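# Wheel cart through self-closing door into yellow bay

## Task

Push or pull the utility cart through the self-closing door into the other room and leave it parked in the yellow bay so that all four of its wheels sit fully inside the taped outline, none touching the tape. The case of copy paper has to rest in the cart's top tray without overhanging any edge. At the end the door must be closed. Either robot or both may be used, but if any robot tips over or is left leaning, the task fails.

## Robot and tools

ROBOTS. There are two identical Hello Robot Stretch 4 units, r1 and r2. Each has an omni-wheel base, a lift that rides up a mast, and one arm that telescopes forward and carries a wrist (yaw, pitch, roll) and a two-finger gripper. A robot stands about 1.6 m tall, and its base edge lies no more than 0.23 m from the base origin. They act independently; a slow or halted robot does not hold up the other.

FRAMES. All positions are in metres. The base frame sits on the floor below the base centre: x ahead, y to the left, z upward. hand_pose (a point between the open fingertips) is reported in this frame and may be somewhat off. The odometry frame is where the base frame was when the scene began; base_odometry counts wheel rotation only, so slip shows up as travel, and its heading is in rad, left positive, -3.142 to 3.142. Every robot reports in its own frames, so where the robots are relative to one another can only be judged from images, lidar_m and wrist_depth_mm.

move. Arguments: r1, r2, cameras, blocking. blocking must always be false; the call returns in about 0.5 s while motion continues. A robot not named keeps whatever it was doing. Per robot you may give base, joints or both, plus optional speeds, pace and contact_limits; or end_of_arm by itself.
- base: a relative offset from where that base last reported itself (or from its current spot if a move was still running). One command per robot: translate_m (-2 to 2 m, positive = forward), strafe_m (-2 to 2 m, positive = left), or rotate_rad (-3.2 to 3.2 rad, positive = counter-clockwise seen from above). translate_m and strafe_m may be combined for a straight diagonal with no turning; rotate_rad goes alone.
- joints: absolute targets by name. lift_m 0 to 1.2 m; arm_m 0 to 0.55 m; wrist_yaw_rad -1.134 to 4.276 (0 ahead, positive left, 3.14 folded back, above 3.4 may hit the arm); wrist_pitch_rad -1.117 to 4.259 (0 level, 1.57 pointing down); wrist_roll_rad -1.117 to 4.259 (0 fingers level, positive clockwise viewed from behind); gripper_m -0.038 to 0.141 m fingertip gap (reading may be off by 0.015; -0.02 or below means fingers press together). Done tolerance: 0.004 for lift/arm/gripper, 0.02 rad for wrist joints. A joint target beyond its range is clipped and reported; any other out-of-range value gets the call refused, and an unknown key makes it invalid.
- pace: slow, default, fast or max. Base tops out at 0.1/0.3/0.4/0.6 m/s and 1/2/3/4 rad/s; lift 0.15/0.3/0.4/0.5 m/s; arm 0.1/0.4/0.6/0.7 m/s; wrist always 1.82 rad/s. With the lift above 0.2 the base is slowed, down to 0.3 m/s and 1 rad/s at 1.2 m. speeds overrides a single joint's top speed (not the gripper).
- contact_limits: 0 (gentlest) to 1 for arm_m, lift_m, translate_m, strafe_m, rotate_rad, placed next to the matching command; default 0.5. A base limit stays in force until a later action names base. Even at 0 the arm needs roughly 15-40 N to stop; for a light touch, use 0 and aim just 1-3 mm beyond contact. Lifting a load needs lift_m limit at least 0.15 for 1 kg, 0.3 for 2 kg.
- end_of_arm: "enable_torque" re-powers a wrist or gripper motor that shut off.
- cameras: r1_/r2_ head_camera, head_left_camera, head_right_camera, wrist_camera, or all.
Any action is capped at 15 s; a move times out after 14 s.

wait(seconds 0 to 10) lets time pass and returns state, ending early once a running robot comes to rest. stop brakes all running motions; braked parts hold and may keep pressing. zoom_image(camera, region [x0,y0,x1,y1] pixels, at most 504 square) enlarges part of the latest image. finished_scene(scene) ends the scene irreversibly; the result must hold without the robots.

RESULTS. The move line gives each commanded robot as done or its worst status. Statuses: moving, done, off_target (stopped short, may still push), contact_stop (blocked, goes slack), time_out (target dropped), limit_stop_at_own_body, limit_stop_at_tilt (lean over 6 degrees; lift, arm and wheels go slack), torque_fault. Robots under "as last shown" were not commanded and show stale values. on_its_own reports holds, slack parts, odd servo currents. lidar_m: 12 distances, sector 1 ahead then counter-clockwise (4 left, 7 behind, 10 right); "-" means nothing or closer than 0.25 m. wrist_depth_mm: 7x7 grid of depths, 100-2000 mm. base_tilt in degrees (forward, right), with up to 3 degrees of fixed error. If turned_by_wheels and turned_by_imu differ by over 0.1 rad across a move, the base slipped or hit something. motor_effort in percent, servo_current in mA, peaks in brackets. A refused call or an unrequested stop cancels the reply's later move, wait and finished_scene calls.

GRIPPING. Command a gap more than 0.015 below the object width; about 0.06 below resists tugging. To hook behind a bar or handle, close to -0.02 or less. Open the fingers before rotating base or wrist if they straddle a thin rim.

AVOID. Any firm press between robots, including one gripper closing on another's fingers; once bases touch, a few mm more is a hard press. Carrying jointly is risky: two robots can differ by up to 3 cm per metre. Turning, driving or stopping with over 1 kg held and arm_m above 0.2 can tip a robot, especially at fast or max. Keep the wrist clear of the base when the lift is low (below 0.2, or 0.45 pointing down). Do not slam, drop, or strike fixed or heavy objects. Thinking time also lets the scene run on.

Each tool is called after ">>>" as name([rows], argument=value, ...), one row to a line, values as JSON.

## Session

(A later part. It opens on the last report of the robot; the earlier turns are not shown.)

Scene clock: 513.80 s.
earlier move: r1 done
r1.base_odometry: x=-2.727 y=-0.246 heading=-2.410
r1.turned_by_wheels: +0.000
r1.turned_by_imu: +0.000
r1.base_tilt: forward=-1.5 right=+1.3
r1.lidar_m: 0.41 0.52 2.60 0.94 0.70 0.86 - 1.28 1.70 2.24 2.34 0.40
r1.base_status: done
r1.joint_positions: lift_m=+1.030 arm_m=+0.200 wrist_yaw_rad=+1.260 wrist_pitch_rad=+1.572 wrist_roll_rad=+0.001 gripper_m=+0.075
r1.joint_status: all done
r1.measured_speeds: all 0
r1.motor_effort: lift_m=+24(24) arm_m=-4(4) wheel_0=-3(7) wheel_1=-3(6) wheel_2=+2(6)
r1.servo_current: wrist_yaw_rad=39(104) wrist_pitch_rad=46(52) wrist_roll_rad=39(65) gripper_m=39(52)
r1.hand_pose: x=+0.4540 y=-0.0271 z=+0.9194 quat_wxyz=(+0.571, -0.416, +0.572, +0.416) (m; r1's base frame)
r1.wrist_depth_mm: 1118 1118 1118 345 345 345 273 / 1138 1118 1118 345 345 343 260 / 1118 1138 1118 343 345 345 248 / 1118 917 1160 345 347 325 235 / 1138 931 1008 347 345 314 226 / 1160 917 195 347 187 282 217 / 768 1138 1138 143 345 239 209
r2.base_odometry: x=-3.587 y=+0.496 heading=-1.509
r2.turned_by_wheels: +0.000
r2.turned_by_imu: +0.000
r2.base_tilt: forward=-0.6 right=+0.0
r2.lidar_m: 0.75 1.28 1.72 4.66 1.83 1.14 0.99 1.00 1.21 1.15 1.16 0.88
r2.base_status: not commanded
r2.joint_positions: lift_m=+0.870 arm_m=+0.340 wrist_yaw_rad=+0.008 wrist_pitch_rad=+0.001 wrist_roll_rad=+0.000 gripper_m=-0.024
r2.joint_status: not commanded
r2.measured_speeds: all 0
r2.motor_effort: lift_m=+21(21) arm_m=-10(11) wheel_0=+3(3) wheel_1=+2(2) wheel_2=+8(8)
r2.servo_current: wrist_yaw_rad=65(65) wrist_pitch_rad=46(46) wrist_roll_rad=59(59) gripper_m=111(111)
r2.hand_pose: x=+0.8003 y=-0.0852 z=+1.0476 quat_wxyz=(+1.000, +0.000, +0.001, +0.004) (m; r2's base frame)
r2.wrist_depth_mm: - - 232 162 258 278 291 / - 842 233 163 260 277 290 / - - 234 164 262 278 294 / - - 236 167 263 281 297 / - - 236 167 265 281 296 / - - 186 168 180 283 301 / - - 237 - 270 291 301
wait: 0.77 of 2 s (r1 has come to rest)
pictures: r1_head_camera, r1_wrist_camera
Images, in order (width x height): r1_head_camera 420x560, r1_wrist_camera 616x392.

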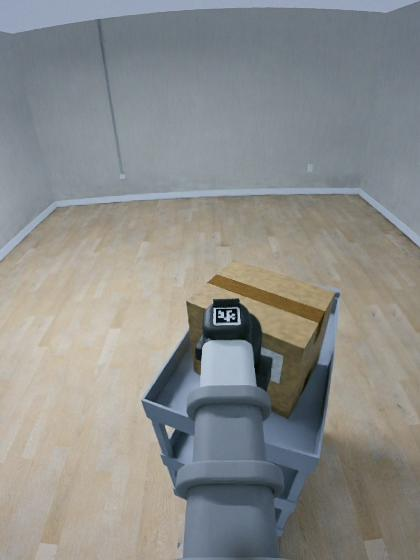

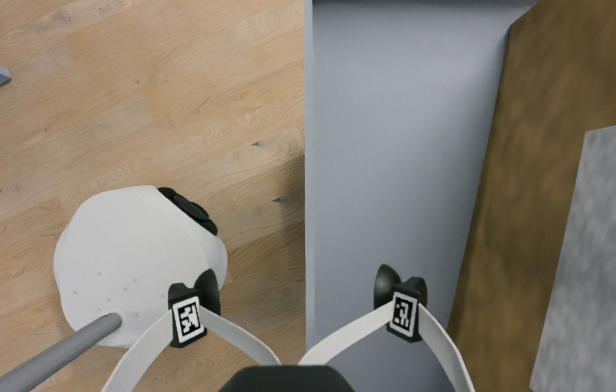

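>>> move(blocking=false, r1={"joints": {"lift_m": 0.935}, "speeds": {"lift_m": 0.15}, "contact_limits": {"lift_m": 0.3}})

>>> wait(seconds=2)

>>> move(blocking=false, r1={"joints": {"gripper_m": -0.03}})

>>> wait(seconds=2, cameras=["r1_wrist_camera"])

>>> move(blocking=false, r1={"base": {"translate_m": -0.4}, "pace": "slow"})

>>> wait(seconds=6, cameras=["r1_head_camera", "r1_wrist_camera"])

Scene clock: 522.97 s.
move: r1 moving
r1.base_odometry: x=-2.727 y=-0.246 heading=-2.410
r1.turned_by_wheels: +0.000
r1.turned_by_imu: +0.000
r1.base_tilt: forward=-1.6 right=+1.2
r1.lidar_m: 0.42 0.54 2.59 0.96 0.68 0.86 - 1.27 1.72 2.24 2.33 0.42
r1.base_status: not commanded
r1.joint_positions: lift_m=+0.992 arm_m=+0.200 wrist_yaw_rad=+1.260 wrist_pitch_rad=+1.572 wrist_roll_rad=+0.001 gripper_m=+0.075
r1.joint_status: lift_m moving
r1.measured_speeds: translate_m=+0.000 strafe_m=+0.000 rotate_rad=+0.000 lift_m=-0.146 arm_m=+0.000 wrist_yaw_rad=+0.000 wrist_pitch_rad=+0.000 wrist_roll_rad=+0.000
r1.motor_effort: lift_m=+10(22) arm_m=-4(4) wheel_0=-3(3) wheel_1=-3(4) wheel_2=+2(2)
r1.servo_current: wrist_yaw_rad=26(65) wrist_pitch_rad=39(46) wrist_roll_rad=65(65) gripper_m=46(46)
r1.contact_limits: lift_m 0.3
r1.hand_pose: x=+0.4540 y=-0.0271 z=+0.8823 quat_wxyz=(+0.571, -0.416, +0.572, +0.416) (m; r1's base frame)
r1.wrist_depth_mm: 1078 1098 1078 309 309 310 274 / 1098 1098 1138 310 307 310 260 / 1118 1098 1098 1098 310 310 249 / 1098 904 1098 1098 312 312 236 / 1118 891 1098 1098 312 307 227 / 1098 891 196 1098 187 282 220 / 759 917 1098 143 312 238 207
r2: as last shown
r2.base_tilt: forward=-0.6 right=+0.1
r2.lidar_m: 0.72 1.26 1.72 4.66 1.83 1.14 0.97 0.99 1.20 1.14 1.16 0.91
r2.motor_effort: lift_m=+21(21) arm_m=-10(10) wheel_0=+3(3) wheel_1=+1(2) wheel_2=+8(8)
r2.servo_current: wrist_yaw_rad=46(65) wrist_pitch_rad=46(46) wrist_roll_rad=52(59) gripper_m=111(111)
r2.wrist_depth_mm: - - 232 162 259 277 291 / - - 233 163 260 276 290 / - - 234 164 262 278 296 / - - 236 167 264 281 297 / - - 236 167 264 281 296 / - - 187 168 181 283 303 / - - 237 - 271 291 300
pictures: none

Scene clock: 523.90 s.
earlier move: r1 done
r1.base_odometry: x=-2.727 y=-0.246 heading=-2.410
r1.turned_by_wheels: +0.000
r1.turned_by_imu: +0.000
r1.base_tilt: forward=-1.6 right=+1.3
r1.lidar_m: 0.43 0.55 2.57 0.97 0.69 0.86 - 1.28 1.70 2.24 2.31 0.42
r1.base_status: not commanded
r1.joint_positions: lift_m=+0.935 arm_m=+0.200 wrist_yaw_rad=+1.260 wrist_pitch_rad=+1.572 wrist_roll_rad=+0.001 gripper_m=+0.075
r1.joint_status: all done
r1.measured_speeds: all 0
r1.motor_effort: lift_m=+13(22) arm_m=-4(4) wheel_0=-3(3) wheel_1=-4(4) wheel_2=+2(2)
r1.servo_current: wrist_yaw_rad=52(65) wrist_pitch_rad=46(52) wrist_roll_rad=33(65) gripper_m=46(52)
r1.contact_limits: lift_m 0.3
r1.hand_pose: x=+0.4540 y=-0.0271 z=+0.8253 quat_wxyz=(+0.571, -0.416, +0.572, +0.416) (m; r1's base frame)
r1.wrist_depth_mm: 1042 1025 1025 1042 250 250 250 / 1042 1060 1042 1042 250 252 251 / 1025 1042 1042 1042 252 252 242 / 1025 854 1042 1060 253 252 235 / 831 831 1060 1060 252 252 226 / 831 842 195 1042 188 253 220 / 831 831 1042 143 252 239 206
r2.base_odometry: x=-3.587 y=+0.496 heading=-1.509
r2.turned_by_wheels: +0.000
r2.turned_by_imu: +0.000
r2.base_tilt: forward=-0.6 right=+0.1
r2.lidar_m: 0.73 1.29 1.74 4.66 1.82 1.14 0.98 1.00 1.23 1.15 1.16 0.89
r2.base_status: not commanded
r2.joint_positions: lift_m=+0.870 arm_m=+0.340 wrist_yaw_rad=+0.008 wrist_pitch_rad=+0.001 wrist_roll_rad=+0.000 gripper_m=-0.024
r2.joint_status: not commanded
r2.measured_speeds: all 0
r2.motor_effort: lift_m=+21(21) arm_m=-10(10) wheel_0=+2(3) wheel_1=+1(2) wheel_2=+7(8)
r2.servo_current: wrist_yaw_rad=59(65) wrist_pitch_rad=39(46) wrist_roll_rad=39(65) gripper_m=111(111)
r2.hand_pose: x=+0.8003 y=-0.0852 z=+1.0476 quat_wxyz=(+1.000, +0.000, +0.001, +0.004) (m; r2's base frame)
r2.wrist_depth_mm: - - 232 162 259 279 293 / - - 233 163 260 278 291 / - 866 235 164 262 278 294 / - - 235 166 262 279 297 / - - 236 167 265 282 296 / - - 187 168 181 285 301 / - - 236 - 270 291 301
wait: 0.93 of 2 s (r1 has come to rest)
pictures: none

Scene clock: 524.40 s.
move: r1 moving
r1.base_odometry: x=-2.727 y=-0.246 heading=-2.410
r1.turned_by_wheels: +0.000
r1.turned_by_imu: +0.000
r1.base_tilt: forward=-1.6 right=+1.3
r1.lidar_m: 0.42 0.52 2.59 0.96 0.70 0.87 - 1.24 1.71 2.26 2.32 0.41
r1.base_status: not commanded
r1.joint_positions: lift_m=+0.935 arm_m=+0.200 wrist_yaw_rad=+1.260 wrist_pitch_rad=+1.572 wrist_roll_rad=+0.001 gripper_m=+0.057
r1.joint_status: gripper_m moving
r1.measured_speeds: all 0
r1.motor_effort: lift_m=+13(13) arm_m=-4(4) wheel_0=-3(3) wheel_1=-3(4) wheel_2=+2(2)
r1.servo_current: wrist_yaw_rad=65(65) wrist_pitch_rad=39(46) wrist_roll_rad=33(59) gripper_m=91(98)
r1.contact_limits: lift_m 0.3
r1.hand_pose: x=+0.4540 y=-0.0271 z=+0.8253 quat_wxyz=(+0.571, -0.416, +0.572, +0.416) (m; r1's base frame)
r1.wrist_depth_mm: 1025 1025 1042 1042 250 251 250 / 1042 1042 1025 1042 252 251 251 / 1042 1025 1042 1025 251 250 241 / 1060 854 1042 1042 252 251 236 / 831 842 1025 1042 253 253 227 / 842 831 193 1042 189 252 220 / 842 820 1042 143 253 232 206
r2: as last shown
r2.lidar_m: 0.73 1.32 1.71 4.63 1.83 1.12 0.96 0.97 1.23 1.14 1.16 0.91
r2.motor_effort: lift_m=+21(21) arm_m=-11(11) wheel_0=+2(3) wheel_1=+1(2) wheel_2=+8(8)
r2.servo_current: wrist_yaw_rad=59(59) wrist_pitch_rad=39(46) wrist_roll_rad=39(52) gripper_m=111(111)
r2.wrist_depth_mm: - - 231 162 257 278 291 / - - 233 163 260 277 291 / - 866 234 165 262 278 294 / - - 236 167 262 279 296 / - - 236 167 266 282 297 / - - 187 168 181 283 301 / - - 236 - 270 290 300
pictures: none

Scene clock: 525.63 s.
earlier move: r1 done
r1.base_odometry: x=-2.727 y=-0.246 heading=-2.410
r1.turned_by_wheels: +0.000
r1.turned_by_imu: +0.000
r1.base_tilt: forward=-1.5 right=+1.3
r1.lidar_m: 0.40 0.52 2.61 0.97 0.68 0.86 - 1.28 1.70 2.26 2.31 0.42
r1.base_status: not commanded
r1.joint_positions: lift_m=+0.935 arm_m=+0.200 wrist_yaw_rad=+1.260 wrist_pitch_rad=+1.572 wrist_roll_rad=+0.001 gripper_m=-0.029
r1.joint_status: all done
r1.measured_speeds: all 0
r1.motor_effort: lift_m=+14(14) arm_m=-4(4) wheel_0=-3(3) wheel_1=-4(4) wheel_2=+2(2)
r1.servo_current: wrist_yaw_rad=65(65) wrist_pitch_rad=39(52) wrist_roll_rad=26(65) gripper_m=65(150)
r1.contact_limits: lift_m 0.3
r1.hand_pose: x=+0.4540 y=-0.0271 z=+0.8252 quat_wxyz=(+0.571, -0.416, +0.572, +0.416) (m; r1's base frame)
r1.wrist_depth_mm: 1042 1042 1042 250 251 250 249 / 1042 1025 1025 252 250 250 245 / 1025 1042 1025 251 250 251 235 / 1025 842 1042 251 252 251 233 / 842 842 1042 252 251 251 223 / 831 820 208 201 252 253 213 / 741 831 179 182 253 223 203
r2.base_odometry: x=-3.587 y=+0.496 heading=-1.509
r2.turned_by_wheels: +0.000
r2.turned_by_imu: +0.000
r2.base_tilt: forward=-0.7 right=+0.1
r2.lidar_m: 0.74 1.30 1.75 4.65 1.82 1.12 0.97 1.00 1.20 1.15 1.14 0.87
r2.base_status: not commanded
r2.joint_positions: lift_m=+0.870 arm_m=+0.340 wrist_yaw_rad=+0.008 wrist_pitch_rad=+0.001 wrist_roll_rad=+0.000 gripper_m=-0.024
r2.joint_status: not commanded
r2.measured_speeds: all 0
r2.motor_effort: lift_m=+21(21) arm_m=-10(11) wheel_0=+3(3) wheel_1=+2(2) wheel_2=+8(8)
r2.servo_current: wrist_yaw_rad=65(65) wrist_pitch_rad=46(46) wrist_roll_rad=46(59) gripper_m=111(117)
r2.hand_pose: x=+0.8003 y=-0.0852 z=+1.0476 quat_wxyz=(+1.000, +0.000, +0.001, +0.004) (m; r2's base frame)
r2.wrist_depth_mm: - - 230 163 259 277 291 / - - 233 163 260 276 291 / - 878 234 165 260 278 294 / - - 236 167 263 281 297 / - - 236 167 265 281 296 / - - 187 168 181 282 300 / - - 236 - 270 290 301
wait: 1.23 of 2 s (r1 has come to rest)
pictures: r1_wrist_camera
Images, in order (width x height): r1_wrist_camera 616x392.

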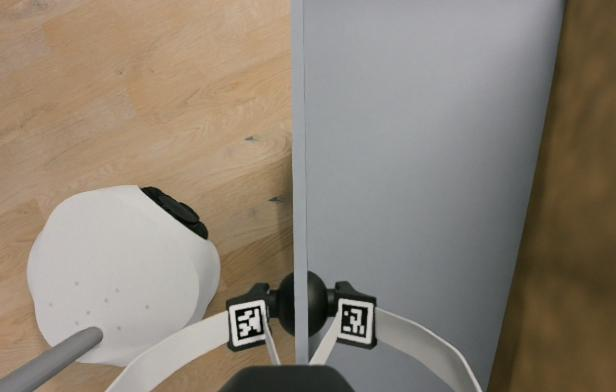

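Scene clock: 526.13 s.
move: r1 moving
r1.base_odometry: x=-2.718 y=-0.238 heading=-2.410
r1.turned_by_wheels: -0.001
r1.turned_by_imu: -0.001
r1.base_tilt: forward=-1.6 right=+1.2
r1.lidar_m: 0.43 0.53 2.63 0.94 0.68 0.86 - 1.25 1.71 2.24 2.33 0.41
r1.base_status: translate_m moving
r1.joint_positions: lift_m=+0.935 arm_m=+0.200 wrist_yaw_rad=+1.260 wrist_pitch_rad=+1.572 wrist_roll_rad=+0.001 gripper_m=-0.029
r1.joint_status: not commanded
r1.measured_speeds: translate_m=-0.048 strafe_m=+0.000 rotate_rad=+0.000 lift_m=+0.000 arm_m=+0.000 wrist_yaw_rad=+0.000 wrist_pitch_rad=+0.000 wrist_roll_rad=+0.000
r1.motor_effort: lift_m=+14(14) arm_m=-3(4) wheel_0=-9(10) wheel_1=-6(7) wheel_2=+9(9)
r1.servo_current: wrist_yaw_rad=59(65) wrist_pitch_rad=46(46) wrist_roll_rad=39(59) gripper_m=72(72)
r1.contact_limits: lift_m 0.3
r1.hand_pose: x=+0.4540 y=-0.0271 z=+0.8252 quat_wxyz=(+0.571, -0.416, +0.572, +0.416) (m; r1's base frame)
r1.wrist_depth_mm: 1042 1042 1042 1025 252 253 252 / 1025 1042 1042 1025 252 254 253 / 1042 1025 1060 1042 252 254 241 / 1025 891 1042 1025 253 253 236 / 842 831 1025 1042 253 253 228 / 831 831 831 200 182 253 220 / 831 831 167 145 253 227 207
r2: as last shown
r2.base_tilt: forward=-0.6 right=+0.1
r2.lidar_m: 0.76 1.31 1.73 4.67 1.81 1.11 0.98 0.99 1.21 1.13 1.14 0.89
r2.motor_effort: lift_m=+21(21) arm_m=-10(10) wheel_0=+2(3) wheel_1=+1(2) wheel_2=+7(8)
r2.servo_current: wrist_yaw_rad=59(65) wrist_pitch_rad=39(46) wrist_roll_rad=46(65) gripper_m=104(111)
r2.wrist_depth_mm: - - 231 162 258 278 291 / - - 233 163 259 278 291 / - 854 235 164 262 278 296 / - - 236 167 264 279 296 / - - 236 167 265 282 297 / - - 186 167 181 285 298 / - - 236 - 271 290 301
pictures: none

Scene clock: 530.90 s.
earlier move: r1 done
r1.base_odometry: x=-2.430 y=+0.021 heading=-2.411
r1.turned_by_wheels: +0.000
r1.turned_by_imu: -0.002
r1.base_tilt: forward=-1.6 right=+1.3
r1.lidar_m: 0.42 0.61 1.38 0.61 0.64 0.80 3.86 0.89 1.14 2.28 2.32 0.38
r1.base_status: done
r1.joint_positions: lift_m=+0.935 arm_m=+0.200 wrist_yaw_rad=+1.257 wrist_pitch_rad=+1.573 wrist_roll_rad=+0.001 gripper_m=-0.029
r1.joint_status: not commanded
r1.measured_speeds: all 0
r1.motor_effort: lift_m=+14(14) arm_m=-4(4) wheel_0=-8(12) wheel_1=-4(9) wheel_2=+1(10)
r1.servo_current: wrist_yaw_rad=46(78) wrist_pitch_rad=39(52) wrist_roll_rad=46(72) gripper_m=72(78)
r1.contact_limits: lift_m 0.3
r1.hand_pose: x=+0.4539 y=-0.0276 z=+0.8252 quat_wxyz=(+0.571, -0.416, +0.573, +0.415) (m; r1's base frame)
r1.wrist_depth_mm: 1042 1042 1025 1060 250 251 250 / 1042 1025 1025 1042 251 252 251 / 1008 1042 1025 1042 250 251 251 / 1042 854 1060 1060 253 252 252 / 820 831 1042 1042 253 253 248 / 842 820 187 200 189 254 231 / 831 842 1042 183 254 224 213
r2.base_odometry: x=-3.587 y=+0.496 heading=-1.509
r2.turned_by_wheels: +0.000
r2.turned_by_imu: +0.001
r2.base_tilt: forward=-0.6 right=+0.1
r2.lidar_m: 0.73 1.36 4.51 4.66 1.79 1.12 0.99 0.99 1.20 1.15 1.15 0.89
r2.base_status: not commanded
r2.joint_positions: lift_m=+0.870 arm_m=+0.340 wrist_yaw_rad=+0.008 wrist_pitch_rad=+0.001 wrist_roll_rad=+0.000 gripper_m=-0.024
r2.joint_status: not commanded
r2.measured_speeds: all 0
r2.motor_effort: lift_m=+21(21) arm_m=-10(11) wheel_0=+3(3) wheel_1=+1(2) wheel_2=+8(8)
r2.servo_current: wrist_yaw_rad=65(65) wrist_pitch_rad=39(52) wrist_roll_rad=39(65) gripper_m=111(117)
r2.hand_pose: x=+0.8003 y=-0.0852 z=+1.0476 quat_wxyz=(+1.000, +0.000, +0.001, +0.004) (m; r2's base frame)
r2.wrist_depth_mm: - - 231 162 258 278 291 / - - 232 163 260 277 290 / - - 234 165 262 279 294 / - 891 235 167 263 281 297 / 931 991 237 167 265 282 298 / 917 - 187 167 181 283 301 / - 137 236 - 270 290 300
wait: 4.77 of 6 s (r1 has come to rest)
pictures: r1_head_camera, r1_wrist_camera
Images, in order (width x height): r1_head_camera 420x560, r1_wrist_camera 616x392.

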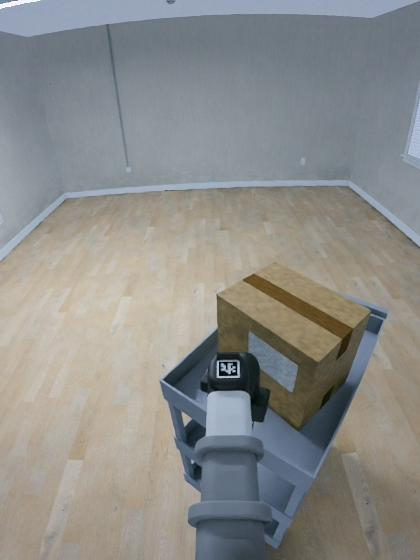

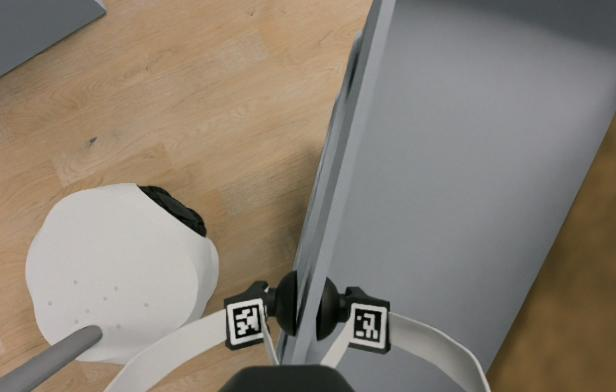

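>>> zoom_image(camera="r1_head_camera", region=[140, 240, 400, 560])

Scaled by 1.575 from the camera's 420x560 image, which has a finer 600x800 frame.

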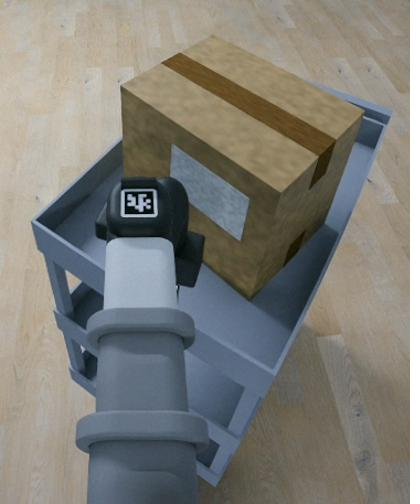

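>>> wait(seconds=0.1, cameras=["r1_head_camera", "r1_wrist_camera"])

Scene clock: 599.27 s.
r1.base_odometry: x=-2.430 y=+0.021 heading=-2.411
r1.turned_by_wheels: +0.000
r1.turned_by_imu: +0.000
r1.base_tilt: forward=-1.5 right=+1.3
r1.lidar_m: 0.41 0.60 1.37 0.61 0.61 0.81 3.87 0.92 1.14 2.27 2.34 0.37
r1.base_status: done
r1.joint_positions: lift_m=+0.935 arm_m=+0.200 wrist_yaw_rad=+1.257 wrist_pitch_rad=+1.573 wrist_roll_rad=+0.001 gripper_m=-0.029
r1.joint_status: not commanded
r1.measured_speeds: all 0
r1.motor_effort: lift_m=+14(14) arm_m=-4(4) wheel_0=-9(12) wheel_1=-4(9) wheel_2=+1(10)
r1.servo_current: wrist_yaw_rad=52(78) wrist_pitch_rad=39(52) wrist_roll_rad=52(72) gripper_m=65(78)
r1.contact_limits: lift_m 0.3
r1.hand_pose: x=+0.4539 y=-0.0276 z=+0.8252 quat_wxyz=(+0.571, -0.416, +0.573, +0.415) (m; r1's base frame)
r1.wrist_depth_mm: 1025 1025 1025 1042 250 251 250 / 1042 1025 1042 1042 250 251 252 / 1060 1042 1025 1025 251 251 251 / 1025 842 1060 1025 252 253 253 / 842 831 1025 1042 252 252 248 / 831 842 188 200 189 253 231 / 842 831 1025 183 252 224 213
r2.base_odometry: x=-3.587 y=+0.496 heading=-1.509
r2.turned_by_wheels: +0.000
r2.turned_by_imu: +0.000
r2.base_tilt: forward=-0.6 right=+0.1
r2.lidar_m: 0.74 1.36 4.49 4.65 1.82 1.13 0.98 1.00 1.19 1.15 1.15 0.91
r2.base_status: not commanded
r2.joint_positions: lift_m=+0.870 arm_m=+0.340 wrist_yaw_rad=+0.008 wrist_pitch_rad=+0.001 wrist_roll_rad=+0.000 gripper_m=-0.024
r2.joint_status: not commanded
r2.measured_speeds: all 0
r2.motor_effort: lift_m=+21(21) arm_m=-10(11) wheel_0=+3(3) wheel_1=+2(2) wheel_2=+8(8)
r2.servo_current: wrist_yaw_rad=52(65) wrist_pitch_rad=39(52) wrist_roll_rad=46(65) gripper_m=111(117)
r2.hand_pose: x=+0.8003 y=-0.0852 z=+1.0476 quat_wxyz=(+1.000, +0.000, +0.001, +0.004) (m; r2's base frame)
r2.wrist_depth_mm: - - 230 162 258 278 291 / - - 232 163 260 276 291 / - - 234 165 260 278 294 / - 904 236 167 262 281 297 / 917 991 237 167 265 282 297 / 904 - 186 167 181 283 300 / - 137 236 - 268 290 301
wait: 0.10 s; at rest from the start
pictures: r1_head_camera, r1_wrist_camera
Images, in order (width x height): r1_head_camera 420x560, r1_wrist_camera 616x392.

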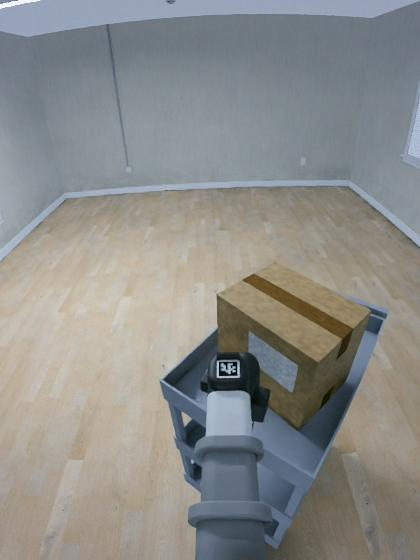

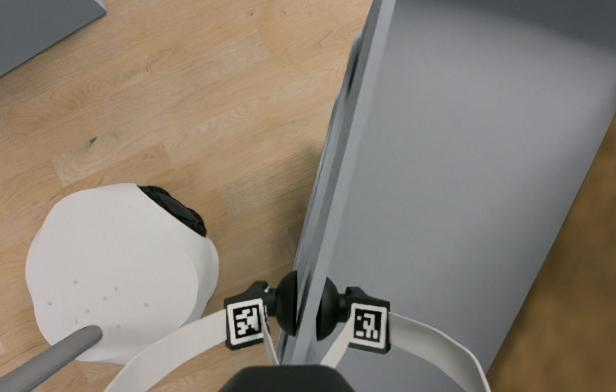

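>>> move(blocking=false, r1={"base": {"translate_m": -0.26, "strafe_m": 0.165}, "pace": "slow"})

>>> wait(seconds=5, cameras=["r1_head_camera", "r1_wrist_camera"])

Scene clock: 660.23 s.
move: r1 moving
r1.base_odometry: x=-2.416 y=+0.023 heading=-2.412
r1.turned_by_wheels: -0.001
r1.turned_by_imu: -0.001
r1.base_tilt: forward=-1.6 right=+1.3
r1.lidar_m: 0.41 0.61 1.35 0.60 0.61 0.80 3.86 0.91 1.16 2.26 2.34 0.38
r1.base_status: translate_m moving; strafe_m moving
r1.joint_positions: lift_m=+0.935 arm_m=+0.200 wrist_yaw_rad=+1.257 wrist_pitch_rad=+1.574 wrist_roll_rad=+0.001 gripper_m=-0.029
r1.joint_status: not commanded
r1.measured_speeds: translate_m=-0.046 strafe_m=+0.029 rotate_rad=-0.002 lift_m=+0.000 arm_m=+0.000 wrist_yaw_rad=-0.003 wrist_pitch_rad=+0.011 wrist_roll_rad=+0.000
r1.motor_effort: lift_m=+14(14) arm_m=-3(4) wheel_0=-15(15) wheel_1=+0(2) wheel_2=+3(6)
r1.servo_current: wrist_yaw_rad=39(65) wrist_pitch_rad=39(46) wrist_roll_rad=39(52) gripper_m=72(72)
r1.contact_limits: lift_m 0.3
r1.hand_pose: x=+0.4538 y=-0.0279 z=+0.8252 quat_wxyz=(+0.571, -0.416, +0.573, +0.415) (m; r1's base frame)
r1.wrist_depth_mm: 1042 1025 1025 1008 249 250 250 / 1008 1025 1042 1042 251 250 251 / 1060 1025 1008 1008 251 252 252 / 1025 854 1042 1042 252 253 254 / 820 831 1060 1078 254 253 254 / 820 831 842 198 187 254 236 / 759 842 176 148 254 149 220
r2: as last shown
r2.lidar_m: 0.73 1.35 4.51 4.67 1.80 1.15 0.99 0.98 1.22 1.15 1.16 0.89
r2.servo_current: wrist_yaw_rad=59(65) wrist_pitch_rad=46(46) wrist_roll_rad=33(52) gripper_m=104(111)
r2.wrist_depth_mm: - - 231 162 258 278 291 / - - 233 163 260 277 289 / - - 234 165 262 278 294 / - 891 236 167 263 281 296 / 917 991 236 167 265 282 296 / 891 - 187 168 181 285 300 / - 138 236 - 270 290 301
pictures: none

Scene clock: 663.97 s.
earlier move: r1 done
r1.base_odometry: x=-2.126 y=+0.072 heading=-2.411
r1.turned_by_wheels: +0.000
r1.turned_by_imu: -0.002
r1.base_tilt: forward=-1.6 right=+1.3
r1.lidar_m: 0.36 3.40 0.45 0.41 0.42 0.56 3.58 0.85 0.83 2.02 0.61 0.28
r1.base_status: done
r1.joint_positions: lift_m=+0.935 arm_m=+0.200 wrist_yaw_rad=+1.255 wrist_pitch_rad=+1.578 wrist_roll_rad=+0.001 gripper_m=-0.029
r1.joint_status: not commanded
r1.measured_speeds: all 0
r1.motor_effort: lift_m=+14(14) arm_m=-3(4) wheel_0=-8(19) wheel_1=+3(5) wheel_2=-3(6)
r1.servo_current: wrist_yaw_rad=65(65) wrist_pitch_rad=52(65) wrist_roll_rad=52(78) gripper_m=65(72)
r1.contact_limits: lift_m 0.3
r1.hand_pose: x=+0.4533 y=-0.0292 z=+0.8252 quat_wxyz=(+0.570, -0.417, +0.575, +0.413) (m; r1's base frame)
r1.wrist_depth_mm: - - 1042 1025 1042 1008 195 / - 1042 1025 1042 1042 235 249 / 1042 1025 1042 1042 559 250 250 / 1025 831 1025 1025 211 250 251 / 820 831 1025 244 253 251 251 / 854 842 186 204 253 253 253 / 842 148 239 189 183 253 247
r2.base_odometry: x=-3.587 y=+0.496 heading=-1.509
r2.turned_by_wheels: +0.000
r2.turned_by_imu: +0.001
r2.base_tilt: forward=-0.6 right=+0.0
r2.lidar_m: 0.73 1.27 4.52 4.66 1.81 1.13 0.98 0.98 1.19 1.14 1.14 0.87
r2.base_status: not commanded
r2.joint_positions: lift_m=+0.870 arm_m=+0.340 wrist_yaw_rad=+0.008 wrist_pitch_rad=+0.001 wrist_roll_rad=+0.000 gripper_m=-0.024
r2.joint_status: not commanded
r2.measured_speeds: all 0
r2.motor_effort: lift_m=+21(21) arm_m=-10(11) wheel_0=+3(3) wheel_1=+2(2) wheel_2=+8(8)
r2.servo_current: wrist_yaw_rad=46(72) wrist_pitch_rad=39(52) wrist_roll_rad=46(59) gripper_m=98(117)
r2.hand_pose: x=+0.8003 y=-0.0852 z=+1.0476 quat_wxyz=(+1.000, +0.000, +0.001, +0.004) (m; r2's base frame)
r2.wrist_depth_mm: - - 231 162 258 278 293 / - - 233 163 260 276 290 / - - 234 164 262 278 294 / - - 236 167 264 281 296 / - 866 236 167 265 282 297 / - 854 187 168 181 285 301 / - 137 237 - 270 290 303
wait: 3.73 of 5 s (r1 has come to rest)
pictures: r1_head_camera, r1_wrist_camera
Images, in order (width x height): r1_head_camera 420x560, r1_wrist_camera 616x392.

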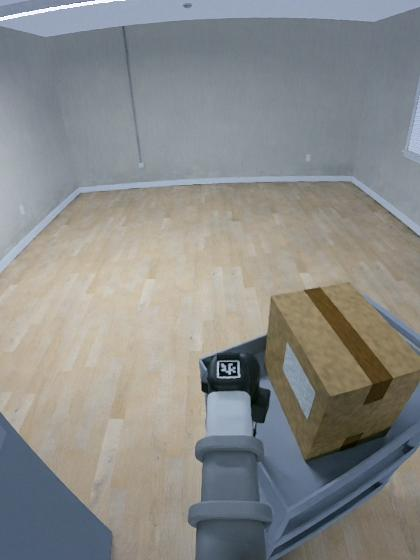

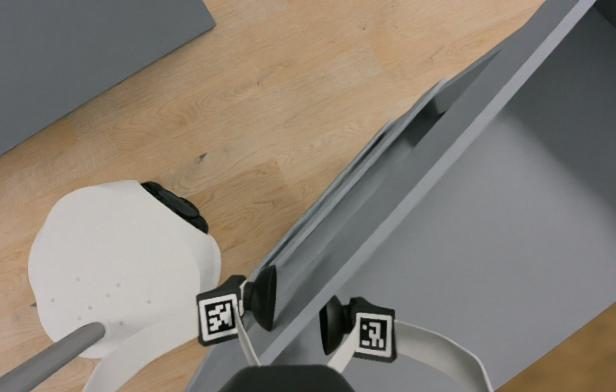

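>>> zoom_image(camera="r1_head_camera", region=[170, 270, 420, 560])

Scaled by 1.738 from the camera's 420x560 image, which has a finer 600x800 frame.

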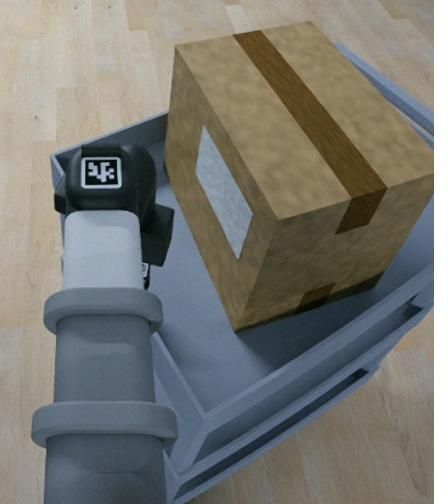

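>>> move(blocking=false, r1={"base": {"translate_m": 0.106, "strafe_m": -0.119}, "pace": "slow"})

>>> wait(seconds=4, cameras=["r1_head_camera", "r1_wrist_camera"])

Scene clock: 740.50 s.
move: r1 moving
r1.base_odometry: x=-2.139 y=+0.073 heading=-2.411
r1.turned_by_wheels: +0.000
r1.turned_by_imu: +0.000
r1.base_tilt: forward=-1.6 right=+1.3
r1.lidar_m: 0.34 3.39 0.49 0.42 0.44 0.56 3.60 0.83 0.83 2.04 0.61 0.27
r1.base_status: translate_m moving; strafe_m moving
r1.joint_positions: lift_m=+0.935 arm_m=+0.200 wrist_yaw_rad=+1.255 wrist_pitch_rad=+1.577 wrist_roll_rad=+0.001 gripper_m=-0.029
r1.joint_status: not commanded
r1.measured_speeds: translate_m=+0.032 strafe_m=-0.037 rotate_rad=+0.004 lift_m=+0.000 arm_m=+0.000 wrist_yaw_rad=+0.000 wrist_pitch_rad=-0.025 wrist_roll_rad=+0.000
r1.motor_effort: lift_m=+14(14) arm_m=+3(3) wheel_0=+5(7) wheel_1=-4(6) wheel_2=-8(10)
r1.servo_current: wrist_yaw_rad=52(65) wrist_pitch_rad=59(59) wrist_roll_rad=46(52) gripper_m=59(72)
r1.contact_limits: lift_m 0.3
r1.hand_pose: x=+0.4534 y=-0.0289 z=+0.8252 quat_wxyz=(+0.571, -0.416, +0.574, +0.414) (m; r1's base frame)
r1.wrist_depth_mm: - - 1025 1042 1025 1025 189 / - 1025 1025 1025 1025 226 248 / 1008 1060 1025 1025 496 249 249 / 1060 842 1042 1042 227 249 250 / 842 831 991 224 251 249 249 / 842 831 182 199 251 252 250 / 723 148 226 252 179 251 242
r2: as last shown
r2.turned_by_imu: +0.000
r2.base_tilt: forward=-0.7 right=+0.0
r2.lidar_m: 0.73 1.27 4.50 4.66 1.79 1.10 0.97 1.00 1.22 1.14 1.16 0.91
r2.motor_effort: lift_m=+21(21) arm_m=-10(11) wheel_0=+2(3) wheel_1=+2(2) wheel_2=+8(8)
r2.servo_current: wrist_yaw_rad=46(65) wrist_pitch_rad=39(46) wrist_roll_rad=46(52) gripper_m=111(111)
r2.wrist_depth_mm: - - 231 162 258 278 291 / - - 232 163 260 277 290 / - - 234 165 260 278 296 / - - 236 167 263 281 297 / - 866 236 167 266 281 296 / - 854 186 167 181 286 301 / - 137 236 - 271 290 300
pictures: none

Scene clock: 742.87 s.
earlier move: r1 done
r1.base_odometry: x=-2.284 y=+0.089 heading=-2.411
r1.turned_by_wheels: +0.000
r1.turned_by_imu: +0.000
r1.base_tilt: forward=-1.6 right=+1.3
r1.lidar_m: 0.34 3.59 0.61 0.52 0.55 0.73 3.69 0.81 0.96 2.33 0.78 0.30
r1.base_status: done
r1.joint_positions: lift_m=+0.935 arm_m=+0.200 wrist_yaw_rad=+1.255 wrist_pitch_rad=+1.568 wrist_roll_rad=+0.001 gripper_m=-0.029
r1.joint_status: not commanded
r1.measured_speeds: all 0
r1.motor_effort: lift_m=+14(14) arm_m=+3(4) wheel_0=+5(17) wheel_1=-3(6) wheel_2=-5(10)
r1.servo_current: wrist_yaw_rad=39(65) wrist_pitch_rad=39(59) wrist_roll_rad=39(72) gripper_m=65(72)
r1.contact_limits: lift_m 0.3
r1.hand_pose: x=+0.4543 y=-0.0264 z=+0.8252 quat_wxyz=(+0.573, -0.414, +0.572, +0.416) (m; r1's base frame)
r1.wrist_depth_mm: - 1060 1042 1042 1025 1025 251 / 1042 1042 1042 1060 1025 248 250 / 1042 1042 1042 1042 242 249 250 / 1042 866 1042 1042 250 250 250 / 831 820 1008 248 250 250 250 / 831 842 183 200 251 251 251 / 831 144 418 198 251 247 232
r2.base_odometry: x=-3.587 y=+0.496 heading=-1.509
r2.turned_by_wheels: +0.000
r2.turned_by_imu: +0.000
r2.base_tilt: forward=-0.6 right=+0.1
r2.lidar_m: 0.76 1.34 4.52 4.66 1.84 1.12 0.98 0.99 1.21 1.16 1.14 0.90
r2.base_status: not commanded
r2.joint_positions: lift_m=+0.870 arm_m=+0.340 wrist_yaw_rad=+0.008 wrist_pitch_rad=+0.001 wrist_roll_rad=+0.000 gripper_m=-0.024
r2.joint_status: not commanded
r2.measured_speeds: all 0
r2.motor_effort: lift_m=+21(21) arm_m=-10(11) wheel_0=+3(3) wheel_1=+2(2) wheel_2=+8(8)
r2.servo_current: wrist_yaw_rad=59(72) wrist_pitch_rad=46(46) wrist_roll_rad=46(72) gripper_m=111(117)
r2.hand_pose: x=+0.8003 y=-0.0852 z=+1.0476 quat_wxyz=(+1.000, +0.000, +0.001, +0.004) (m; r2's base frame)
r2.wrist_depth_mm: - - 231 162 259 277 293 / - - 232 163 260 276 291 / - - 235 164 260 279 296 / - 991 235 167 263 281 296 / - 946 236 167 265 281 297 / - 931 187 168 181 285 301 / - 138 237 - 271 290 301
wait: 2.37 of 4 s (r1 has come to rest)
pictures: r1_head_camera, r1_wrist_camera
Images, in order (width x height): r1_head_camera 420x560, r1_wrist_camera 616x392.

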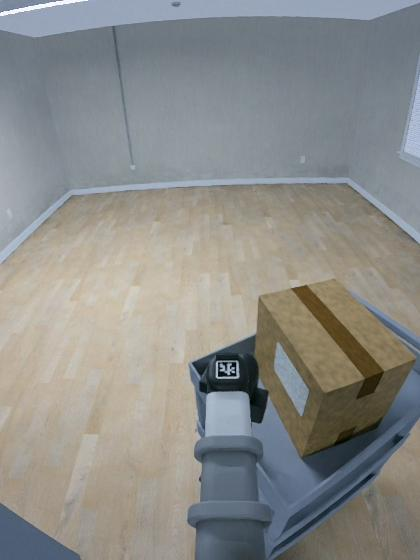

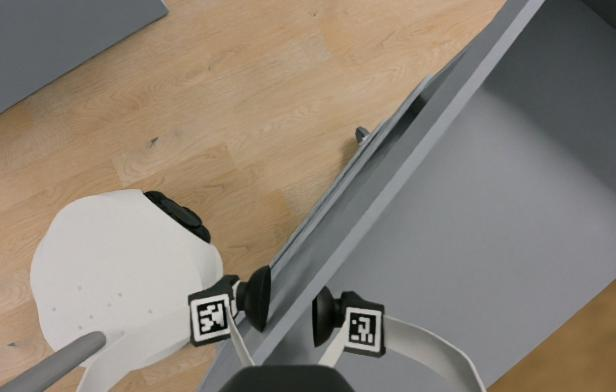

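>>> move(blocking=false, r1={"base": {"translate_m": -0.3}, "pace": "slow"})

>>> wait(seconds=5, cameras=["r1_head_camera", "r1_wrist_camera"])

Scene clock: 776.83 s.
move: r1 moving
r1.base_odometry: x=-2.275 y=+0.098 heading=-2.412
r1.turned_by_wheels: +0.000
r1.turned_by_imu: -0.001
r1.base_tilt: forward=-1.6 right=+1.3
r1.lidar_m: 0.35 3.58 0.61 0.54 0.57 0.70 3.67 0.81 0.94 2.31 0.76 0.29
r1.base_status: translate_m moving
r1.joint_positions: lift_m=+0.935 arm_m=+0.200 wrist_yaw_rad=+1.255 wrist_pitch_rad=+1.568 wrist_roll_rad=+0.001 gripper_m=-0.029
r1.joint_status: not commanded
r1.measured_speeds: translate_m=-0.049 strafe_m=+0.000 rotate_rad=-0.002 lift_m=+0.000 arm_m=+0.000 wrist_yaw_rad=+0.000 wrist_pitch_rad=+0.000 wrist_roll_rad=+0.000
r1.motor_effort: lift_m=+14(14) arm_m=+3(4) wheel_0=-6(6) wheel_1=-6(6) wheel_2=+6(6)
r1.servo_current: wrist_yaw_rad=46(59) wrist_pitch_rad=39(52) wrist_roll_rad=52(65) gripper_m=65(72)
r1.contact_limits: lift_m 0.3
r1.hand_pose: x=+0.4543 y=-0.0264 z=+0.8252 quat_wxyz=(+0.573, -0.414, +0.572, +0.416) (m; r1's base frame)
r1.wrist_depth_mm: - 1042 1042 1060 1042 1025 251 / 1042 1060 1042 1060 1042 252 251 / 1042 1025 1042 1060 258 253 252 / 1025 960 1042 1042 252 251 252 / 831 820 1042 246 251 252 252 / 831 842 183 195 252 252 251 / 820 145 370 252 252 252 237
r2: as last shown
r2.base_tilt: forward=-0.7 right=+0.1
r2.lidar_m: 0.75 1.37 4.48 4.65 1.81 1.11 0.97 0.98 1.21 1.15 1.16 0.91
r2.motor_effort: lift_m=+21(21) arm_m=-10(11) wheel_0=+3(3) wheel_1=+1(2) wheel_2=+8(8)
r2.servo_current: wrist_yaw_rad=52(59) wrist_pitch_rad=39(46) wrist_roll_rad=39(52) gripper_m=104(117)
r2.wrist_depth_mm: - - 232 162 258 278 291 / - - 233 163 262 277 290 / - - 235 165 262 279 294 / - 976 235 167 264 281 296 / - 960 236 167 265 282 296 / - 931 187 168 181 285 300 / - 137 237 - 271 290 301
pictures: none

Scene clock: 780.63 s.
earlier move: r1 done
r1.base_odometry: x=-2.061 y=+0.289 heading=-2.413
r1.turned_by_wheels: -0.001
r1.turned_by_imu: -0.003
r1.base_tilt: forward=-1.6 right=+1.2
r1.lidar_m: 0.41 0.59 0.57 0.49 0.50 0.75 3.35 0.70 0.59 1.31 2.40 0.36
r1.base_status: done
r1.joint_positions: lift_m=+0.935 arm_m=+0.200 wrist_yaw_rad=+1.255 wrist_pitch_rad=+1.577 wrist_roll_rad=+0.001 gripper_m=-0.029
r1.joint_status: not commanded
r1.measured_speeds: all 0
r1.motor_effort: lift_m=+14(15) arm_m=-4(4) wheel_0=-10(17) wheel_1=-4(10) wheel_2=+0(9)
r1.servo_current: wrist_yaw_rad=59(72) wrist_pitch_rad=46(59) wrist_roll_rad=39(65) gripper_m=59(72)
r1.contact_limits: lift_m 0.3
r1.hand_pose: x=+0.4534 y=-0.0289 z=+0.8252 quat_wxyz=(+0.571, -0.416, +0.574, +0.414) (m; r1's base frame)
r1.wrist_depth_mm: - 1025 1042 1042 249 250 250 / 1042 1042 1042 1025 250 250 250 / 1042 1025 1042 1025 251 251 252 / 1060 842 1042 1042 252 252 253 / 831 820 1060 1042 252 253 248 / 831 854 206 200 253 253 228 / 768 842 1060 145 255 222 213
r2.base_odometry: x=-3.587 y=+0.496 heading=-1.509
r2.turned_by_wheels: +0.000
r2.turned_by_imu: +0.001
r2.base_tilt: forward=-0.7 right=+0.1
r2.lidar_m: 0.74 1.45 4.52 4.65 1.79 1.14 0.99 1.01 1.21 1.13 1.14 0.88
r2.base_status: not commanded
r2.joint_positions: lift_m=+0.870 arm_m=+0.340 wrist_yaw_rad=+0.008 wrist_pitch_rad=+0.001 wrist_roll_rad=+0.000 gripper_m=-0.024
r2.joint_status: not commanded
r2.measured_speeds: all 0
r2.motor_effort: lift_m=+21(21) arm_m=-10(11) wheel_0=+2(3) wheel_1=+2(2) wheel_2=+8(8)
r2.servo_current: wrist_yaw_rad=65(72) wrist_pitch_rad=39(46) wrist_roll_rad=46(65) gripper_m=111(117)
r2.hand_pose: x=+0.8003 y=-0.0852 z=+1.0476 quat_wxyz=(+1.000, +0.000, +0.001, +0.004) (m; r2's base frame)
r2.wrist_depth_mm: - - 231 162 258 278 291 / - - 232 163 260 277 293 / - - 234 165 262 279 294 / - - 236 167 263 279 294 / - 1098 236 167 265 282 296 / - - 187 168 181 286 301 / - 232 236 - 271 290 301
wait: 3.80 of 5 s (r1 has come to rest)
pictures: r1_head_camera, r1_wrist_camera
Images, in order (width x height): r1_head_camera 420x560, r1_wrist_camera 616x392.

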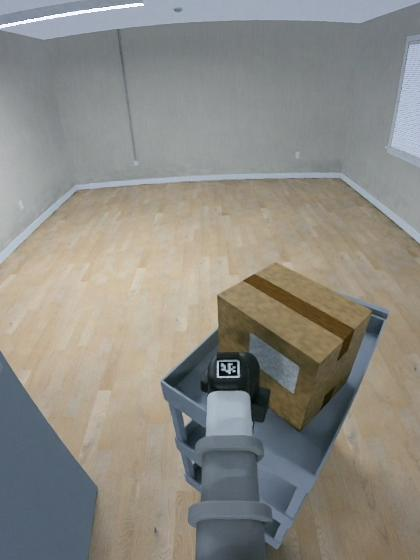

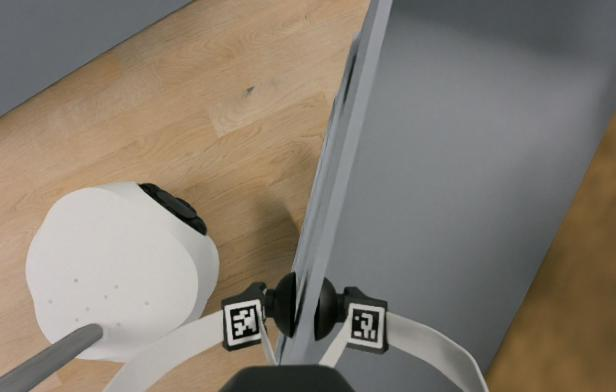

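>>> move(blocking=false, r1={"base": {"translate_m": -0.3}, "pace": "slow"})

>>> wait(seconds=5, cameras=["r1_head_camera", "r1_wrist_camera"])

Scene clock: 791.00 s.
move: r1 moving
r1.base_odometry: x=-2.051 y=+0.297 heading=-2.414
r1.turned_by_wheels: -0.001
r1.turned_by_imu: -0.001
r1.base_tilt: forward=-1.5 right=+1.3
r1.lidar_m: 0.41 0.62 0.58 0.50 0.52 3.45 3.36 3.43 0.60 1.30 2.41 0.38
r1.base_status: translate_m moving
r1.joint_positions: lift_m=+0.935 arm_m=+0.200 wrist_yaw_rad=+1.255 wrist_pitch_rad=+1.577 wrist_roll_rad=+0.001 gripper_m=-0.029
r1.joint_status: not commanded
r1.measured_speeds: translate_m=-0.050 strafe_m=+0.000 rotate_rad=-0.002 lift_m=+0.000 arm_m=+0.000 wrist_yaw_rad=+0.000 wrist_pitch_rad=+0.000 wrist_roll_rad=+0.000
r1.motor_effort: lift_m=+14(15) arm_m=-4(4) wheel_0=-12(13) wheel_1=-8(8) wheel_2=+6(6)
r1.servo_current: wrist_yaw_rad=59(59) wrist_pitch_rad=59(59) wrist_roll_rad=52(59) gripper_m=72(72)
r1.contact_limits: lift_m 0.3
r1.hand_pose: x=+0.4534 y=-0.0289 z=+0.8252 quat_wxyz=(+0.571, -0.416, +0.574, +0.414) (m; r1's base frame)
r1.wrist_depth_mm: - 1025 1042 1025 250 251 250 / 1025 1025 1060 1025 251 250 250 / 1042 1042 1025 1042 252 252 252 / 1025 842 1042 1025 253 252 253 / 820 831 1042 1042 254 252 250 / 831 831 205 199 187 255 231 / 831 831 179 158 255 232 216
r2: as last shown
r2.turned_by_imu: +0.000
r2.base_tilt: forward=-0.6 right=+0.0
r2.lidar_m: 0.72 1.50 4.50 4.66 1.80 1.13 0.99 0.98 1.22 1.14 1.15 0.90
r2.servo_current: wrist_yaw_rad=46(65) wrist_pitch_rad=39(39) wrist_roll_rad=39(59) gripper_m=117(117)
r2.wrist_depth_mm: - - 231 161 259 277 293 / - - 232 163 260 277 291 / - - 234 164 262 278 296 / - - 236 167 264 281 297 / - - 236 167 265 282 297 / - - 186 167 181 285 300 / - 145 236 - 267 291 301
pictures: none

Scene clock: 794.77 s.
earlier move: r1 done
r1.base_odometry: x=-1.837 y=+0.489 heading=-2.413
r1.turned_by_wheels: +0.001
r1.turned_by_imu: +0.000
r1.base_tilt: forward=-1.6 right=+1.3
r1.lidar_m: 0.41 0.52 0.53 0.47 0.50 3.17 3.04 3.12 0.47 0.48 2.40 0.42
r1.base_status: done
r1.joint_positions: lift_m=+0.935 arm_m=+0.200 wrist_yaw_rad=+1.255 wrist_pitch_rad=+1.573 wrist_roll_rad=+0.001 gripper_m=-0.029
r1.joint_status: not commanded
r1.measured_speeds: all 0
r1.motor_effort: lift_m=+14(15) arm_m=-4(4) wheel_0=-4(13) wheel_1=-4(8) wheel_2=+2(7)
r1.servo_current: wrist_yaw_rad=39(65) wrist_pitch_rad=39(59) wrist_roll_rad=52(65) gripper_m=65(78)
r1.contact_limits: lift_m 0.3
r1.hand_pose: x=+0.4539 y=-0.0276 z=+0.8251 quat_wxyz=(+0.572, -0.415, +0.573, +0.415) (m; r1's base frame)
r1.wrist_depth_mm: - - 1042 252 252 251 251 / 1025 1042 1042 252 253 252 247 / 1042 1042 1060 253 252 253 236 / 1042 842 1042 254 253 255 230 / 831 820 1042 253 253 253 223 / 831 831 211 200 253 253 213 / 741 820 180 182 254 227 203
r2.base_odometry: x=-3.587 y=+0.496 heading=-1.509
r2.turned_by_wheels: +0.000
r2.turned_by_imu: +0.001
r2.base_tilt: forward=-0.6 right=+0.0
r2.lidar_m: 0.73 1.46 4.52 4.65 1.84 1.12 0.98 1.01 1.23 1.14 1.14 0.89
r2.base_status: not commanded
r2.joint_positions: lift_m=+0.870 arm_m=+0.340 wrist_yaw_rad=+0.008 wrist_pitch_rad=+0.001 wrist_roll_rad=+0.000 gripper_m=-0.024
r2.joint_status: not commanded
r2.measured_speeds: all 0
r2.motor_effort: lift_m=+21(21) arm_m=-10(11) wheel_0=+2(3) wheel_1=+1(2) wheel_2=+8(8)
r2.servo_current: wrist_yaw_rad=65(72) wrist_pitch_rad=39(52) wrist_roll_rad=52(59) gripper_m=104(117)
r2.hand_pose: x=+0.8003 y=-0.0852 z=+1.0476 quat_wxyz=(+1.000, +0.000, +0.001, +0.004) (m; r2's base frame)
r2.wrist_depth_mm: - - 232 162 259 277 291 / - - 233 163 260 277 291 / - - 235 165 262 279 296 / - - 236 167 263 282 296 / - - 236 167 265 282 297 / - - 187 167 180 283 300 / - - 237 - 270 290 301
wait: 3.77 of 5 s (r1 has come to rest)
pictures: r1_head_camera, r1_wrist_camera
Images, in order (width x height): r1_head_camera 420x560, r1_wrist_camera 616x392.

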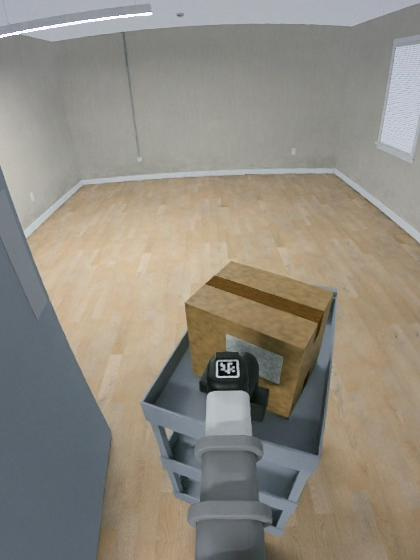

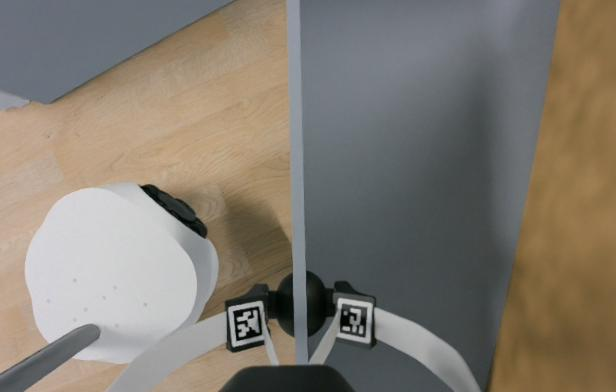

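>>> move(blocking=false, r1={"base": {"translate_m": -0.45}, "pace": "slow"})

>>> wait(seconds=7, cameras=["r1_head_camera", "r1_wrist_camera"])

Scene clock: 808.87 s.
move: r1 moving
r1.base_odometry: x=-1.828 y=+0.497 heading=-2.414
r1.turned_by_wheels: -0.001
r1.turned_by_imu: -0.001
r1.base_tilt: forward=-1.5 right=+1.3
r1.lidar_m: 0.42 0.52 0.53 0.46 0.50 3.15 3.04 3.13 0.48 0.47 2.42 0.43
r1.base_status: translate_m moving
r1.joint_positions: lift_m=+0.935 arm_m=+0.200 wrist_yaw_rad=+1.255 wrist_pitch_rad=+1.572 wrist_roll_rad=+0.001 gripper_m=-0.029
r1.joint_status: not commanded
r1.measured_speeds: translate_m=-0.049 strafe_m=+0.000 rotate_rad=-0.002 lift_m=+0.000 arm_m=+0.000 wrist_yaw_rad=+0.000 wrist_pitch_rad=+0.000 wrist_roll_rad=+0.000
r1.motor_effort: lift_m=+14(15) arm_m=-4(4) wheel_0=-10(10) wheel_1=-4(7) wheel_2=+9(10)
r1.servo_current: wrist_yaw_rad=39(65) wrist_pitch_rad=39(46) wrist_roll_rad=33(59) gripper_m=65(72)
r1.contact_limits: lift_m 0.3
r1.hand_pose: x=+0.4539 y=-0.0276 z=+0.8251 quat_wxyz=(+0.572, -0.415, +0.573, +0.415) (m; r1's base frame)
r1.wrist_depth_mm: - - 1025 1025 251 251 251 / 1042 1060 1042 1025 251 251 252 / 1042 1025 1042 1025 252 253 242 / 1042 842 1025 1060 254 254 236 / 831 820 1060 1025 253 253 228 / 831 831 842 200 182 254 222 / 741 842 175 183 253 228 210
r2: as last shown
r2.turned_by_imu: +0.000
r2.base_tilt: forward=-0.6 right=+0.1
r2.lidar_m: 0.74 3.77 4.47 4.65 1.82 1.12 0.99 1.00 1.22 1.14 1.16 0.90
r2.motor_effort: lift_m=+21(21) arm_m=-10(11) wheel_0=+3(3) wheel_1=+1(2) wheel_2=+8(8)
r2.servo_current: wrist_yaw_rad=59(65) wrist_pitch_rad=39(39) wrist_roll_rad=52(59) gripper_m=111(111)
r2.wrist_depth_mm: - - 231 162 258 279 291 / - - 234 163 260 278 291 / - - 234 165 262 279 294 / - - 234 167 263 279 296 / - - 237 167 265 281 297 / - - 187 168 180 286 300 / - - 236 - 270 291 301
pictures: none

Scene clock: 814.13 s.
earlier move: r1 done
r1.base_odometry: x=-1.501 y=+0.788 heading=-2.413
r1.turned_by_wheels: +0.000
r1.turned_by_imu: +0.000
r1.base_tilt: forward=-1.5 right=+1.3
r1.lidar_m: 0.42 0.44 0.54 0.79 2.45 2.71 2.54 2.67 2.46 1.07 0.53 0.46
r1.base_status: done
r1.joint_positions: lift_m=+0.935 arm_m=+0.200 wrist_yaw_rad=+1.256 wrist_pitch_rad=+1.569 wrist_roll_rad=+0.000 gripper_m=-0.029
r1.joint_status: not commanded
r1.measured_speeds: all 0
r1.motor_effort: lift_m=+14(15) arm_m=-4(4) wheel_0=-3(11) wheel_1=-3(7) wheel_2=+5(10)
r1.servo_current: wrist_yaw_rad=52(72) wrist_pitch_rad=39(52) wrist_roll_rad=52(72) gripper_m=59(72)
r1.contact_limits: lift_m 0.3
r1.hand_pose: x=+0.4542 y=-0.0266 z=+0.8251 quat_wxyz=(+0.573, -0.415, +0.572, +0.416) (m; r1's base frame)
r1.wrist_depth_mm: 1042 1042 254 254 254 242 178 / 1042 1042 254 253 253 247 183 / 1060 1025 1025 253 253 253 192 / 1042 831 1060 252 253 253 200 / 820 820 1025 254 253 253 206 / 831 831 191 199 181 252 216 / 723 831 181 182 253 141 219
r2.base_odometry: x=-3.587 y=+0.496 heading=-1.509
r2.turned_by_wheels: +0.000
r2.turned_by_imu: +0.001
r2.base_tilt: forward=-0.6 right=+0.1
r2.lidar_m: 0.73 3.78 4.53 4.65 1.81 1.13 0.98 1.00 1.22 1.15 1.17 0.93
r2.base_status: not commanded
r2.joint_positions: lift_m=+0.870 arm_m=+0.340 wrist_yaw_rad=+0.008 wrist_pitch_rad=+0.001 wrist_roll_rad=+0.000 gripper_m=-0.024
r2.joint_status: not commanded
r2.measured_speeds: all 0
r2.motor_effort: lift_m=+21(21) arm_m=-10(11) wheel_0=+3(3) wheel_1=+2(2) wheel_2=+8(8)
r2.servo_current: wrist_yaw_rad=59(65) wrist_pitch_rad=39(46) wrist_roll_rad=46(59) gripper_m=98(117)
r2.hand_pose: x=+0.8003 y=-0.0852 z=+1.0476 quat_wxyz=(+1.000, +0.000, +0.001, +0.004) (m; r2's base frame)
r2.wrist_depth_mm: - - 231 162 258 276 293 / - - 234 163 260 278 291 / - - 234 165 262 277 294 / - - 236 167 262 281 297 / - - 236 167 265 282 297 / - - 187 167 181 283 300 / - - 237 - 268 290 301
wait: 5.27 of 7 s (r1 has come to rest)
pictures: r1_head_camera, r1_wrist_camera
Images, in order (width x height): r1_head_camera 420x560, r1_wrist_camera 616x392.

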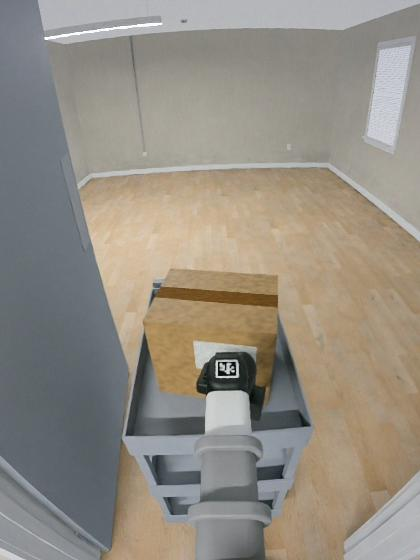

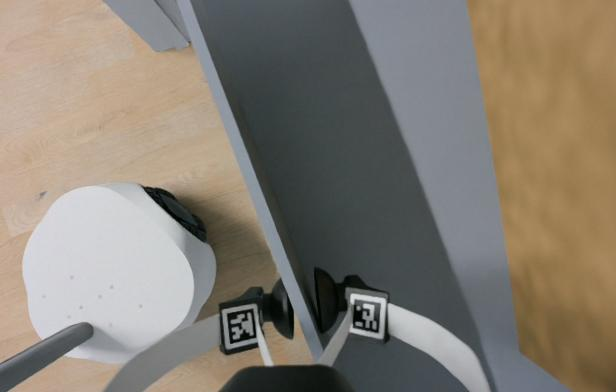

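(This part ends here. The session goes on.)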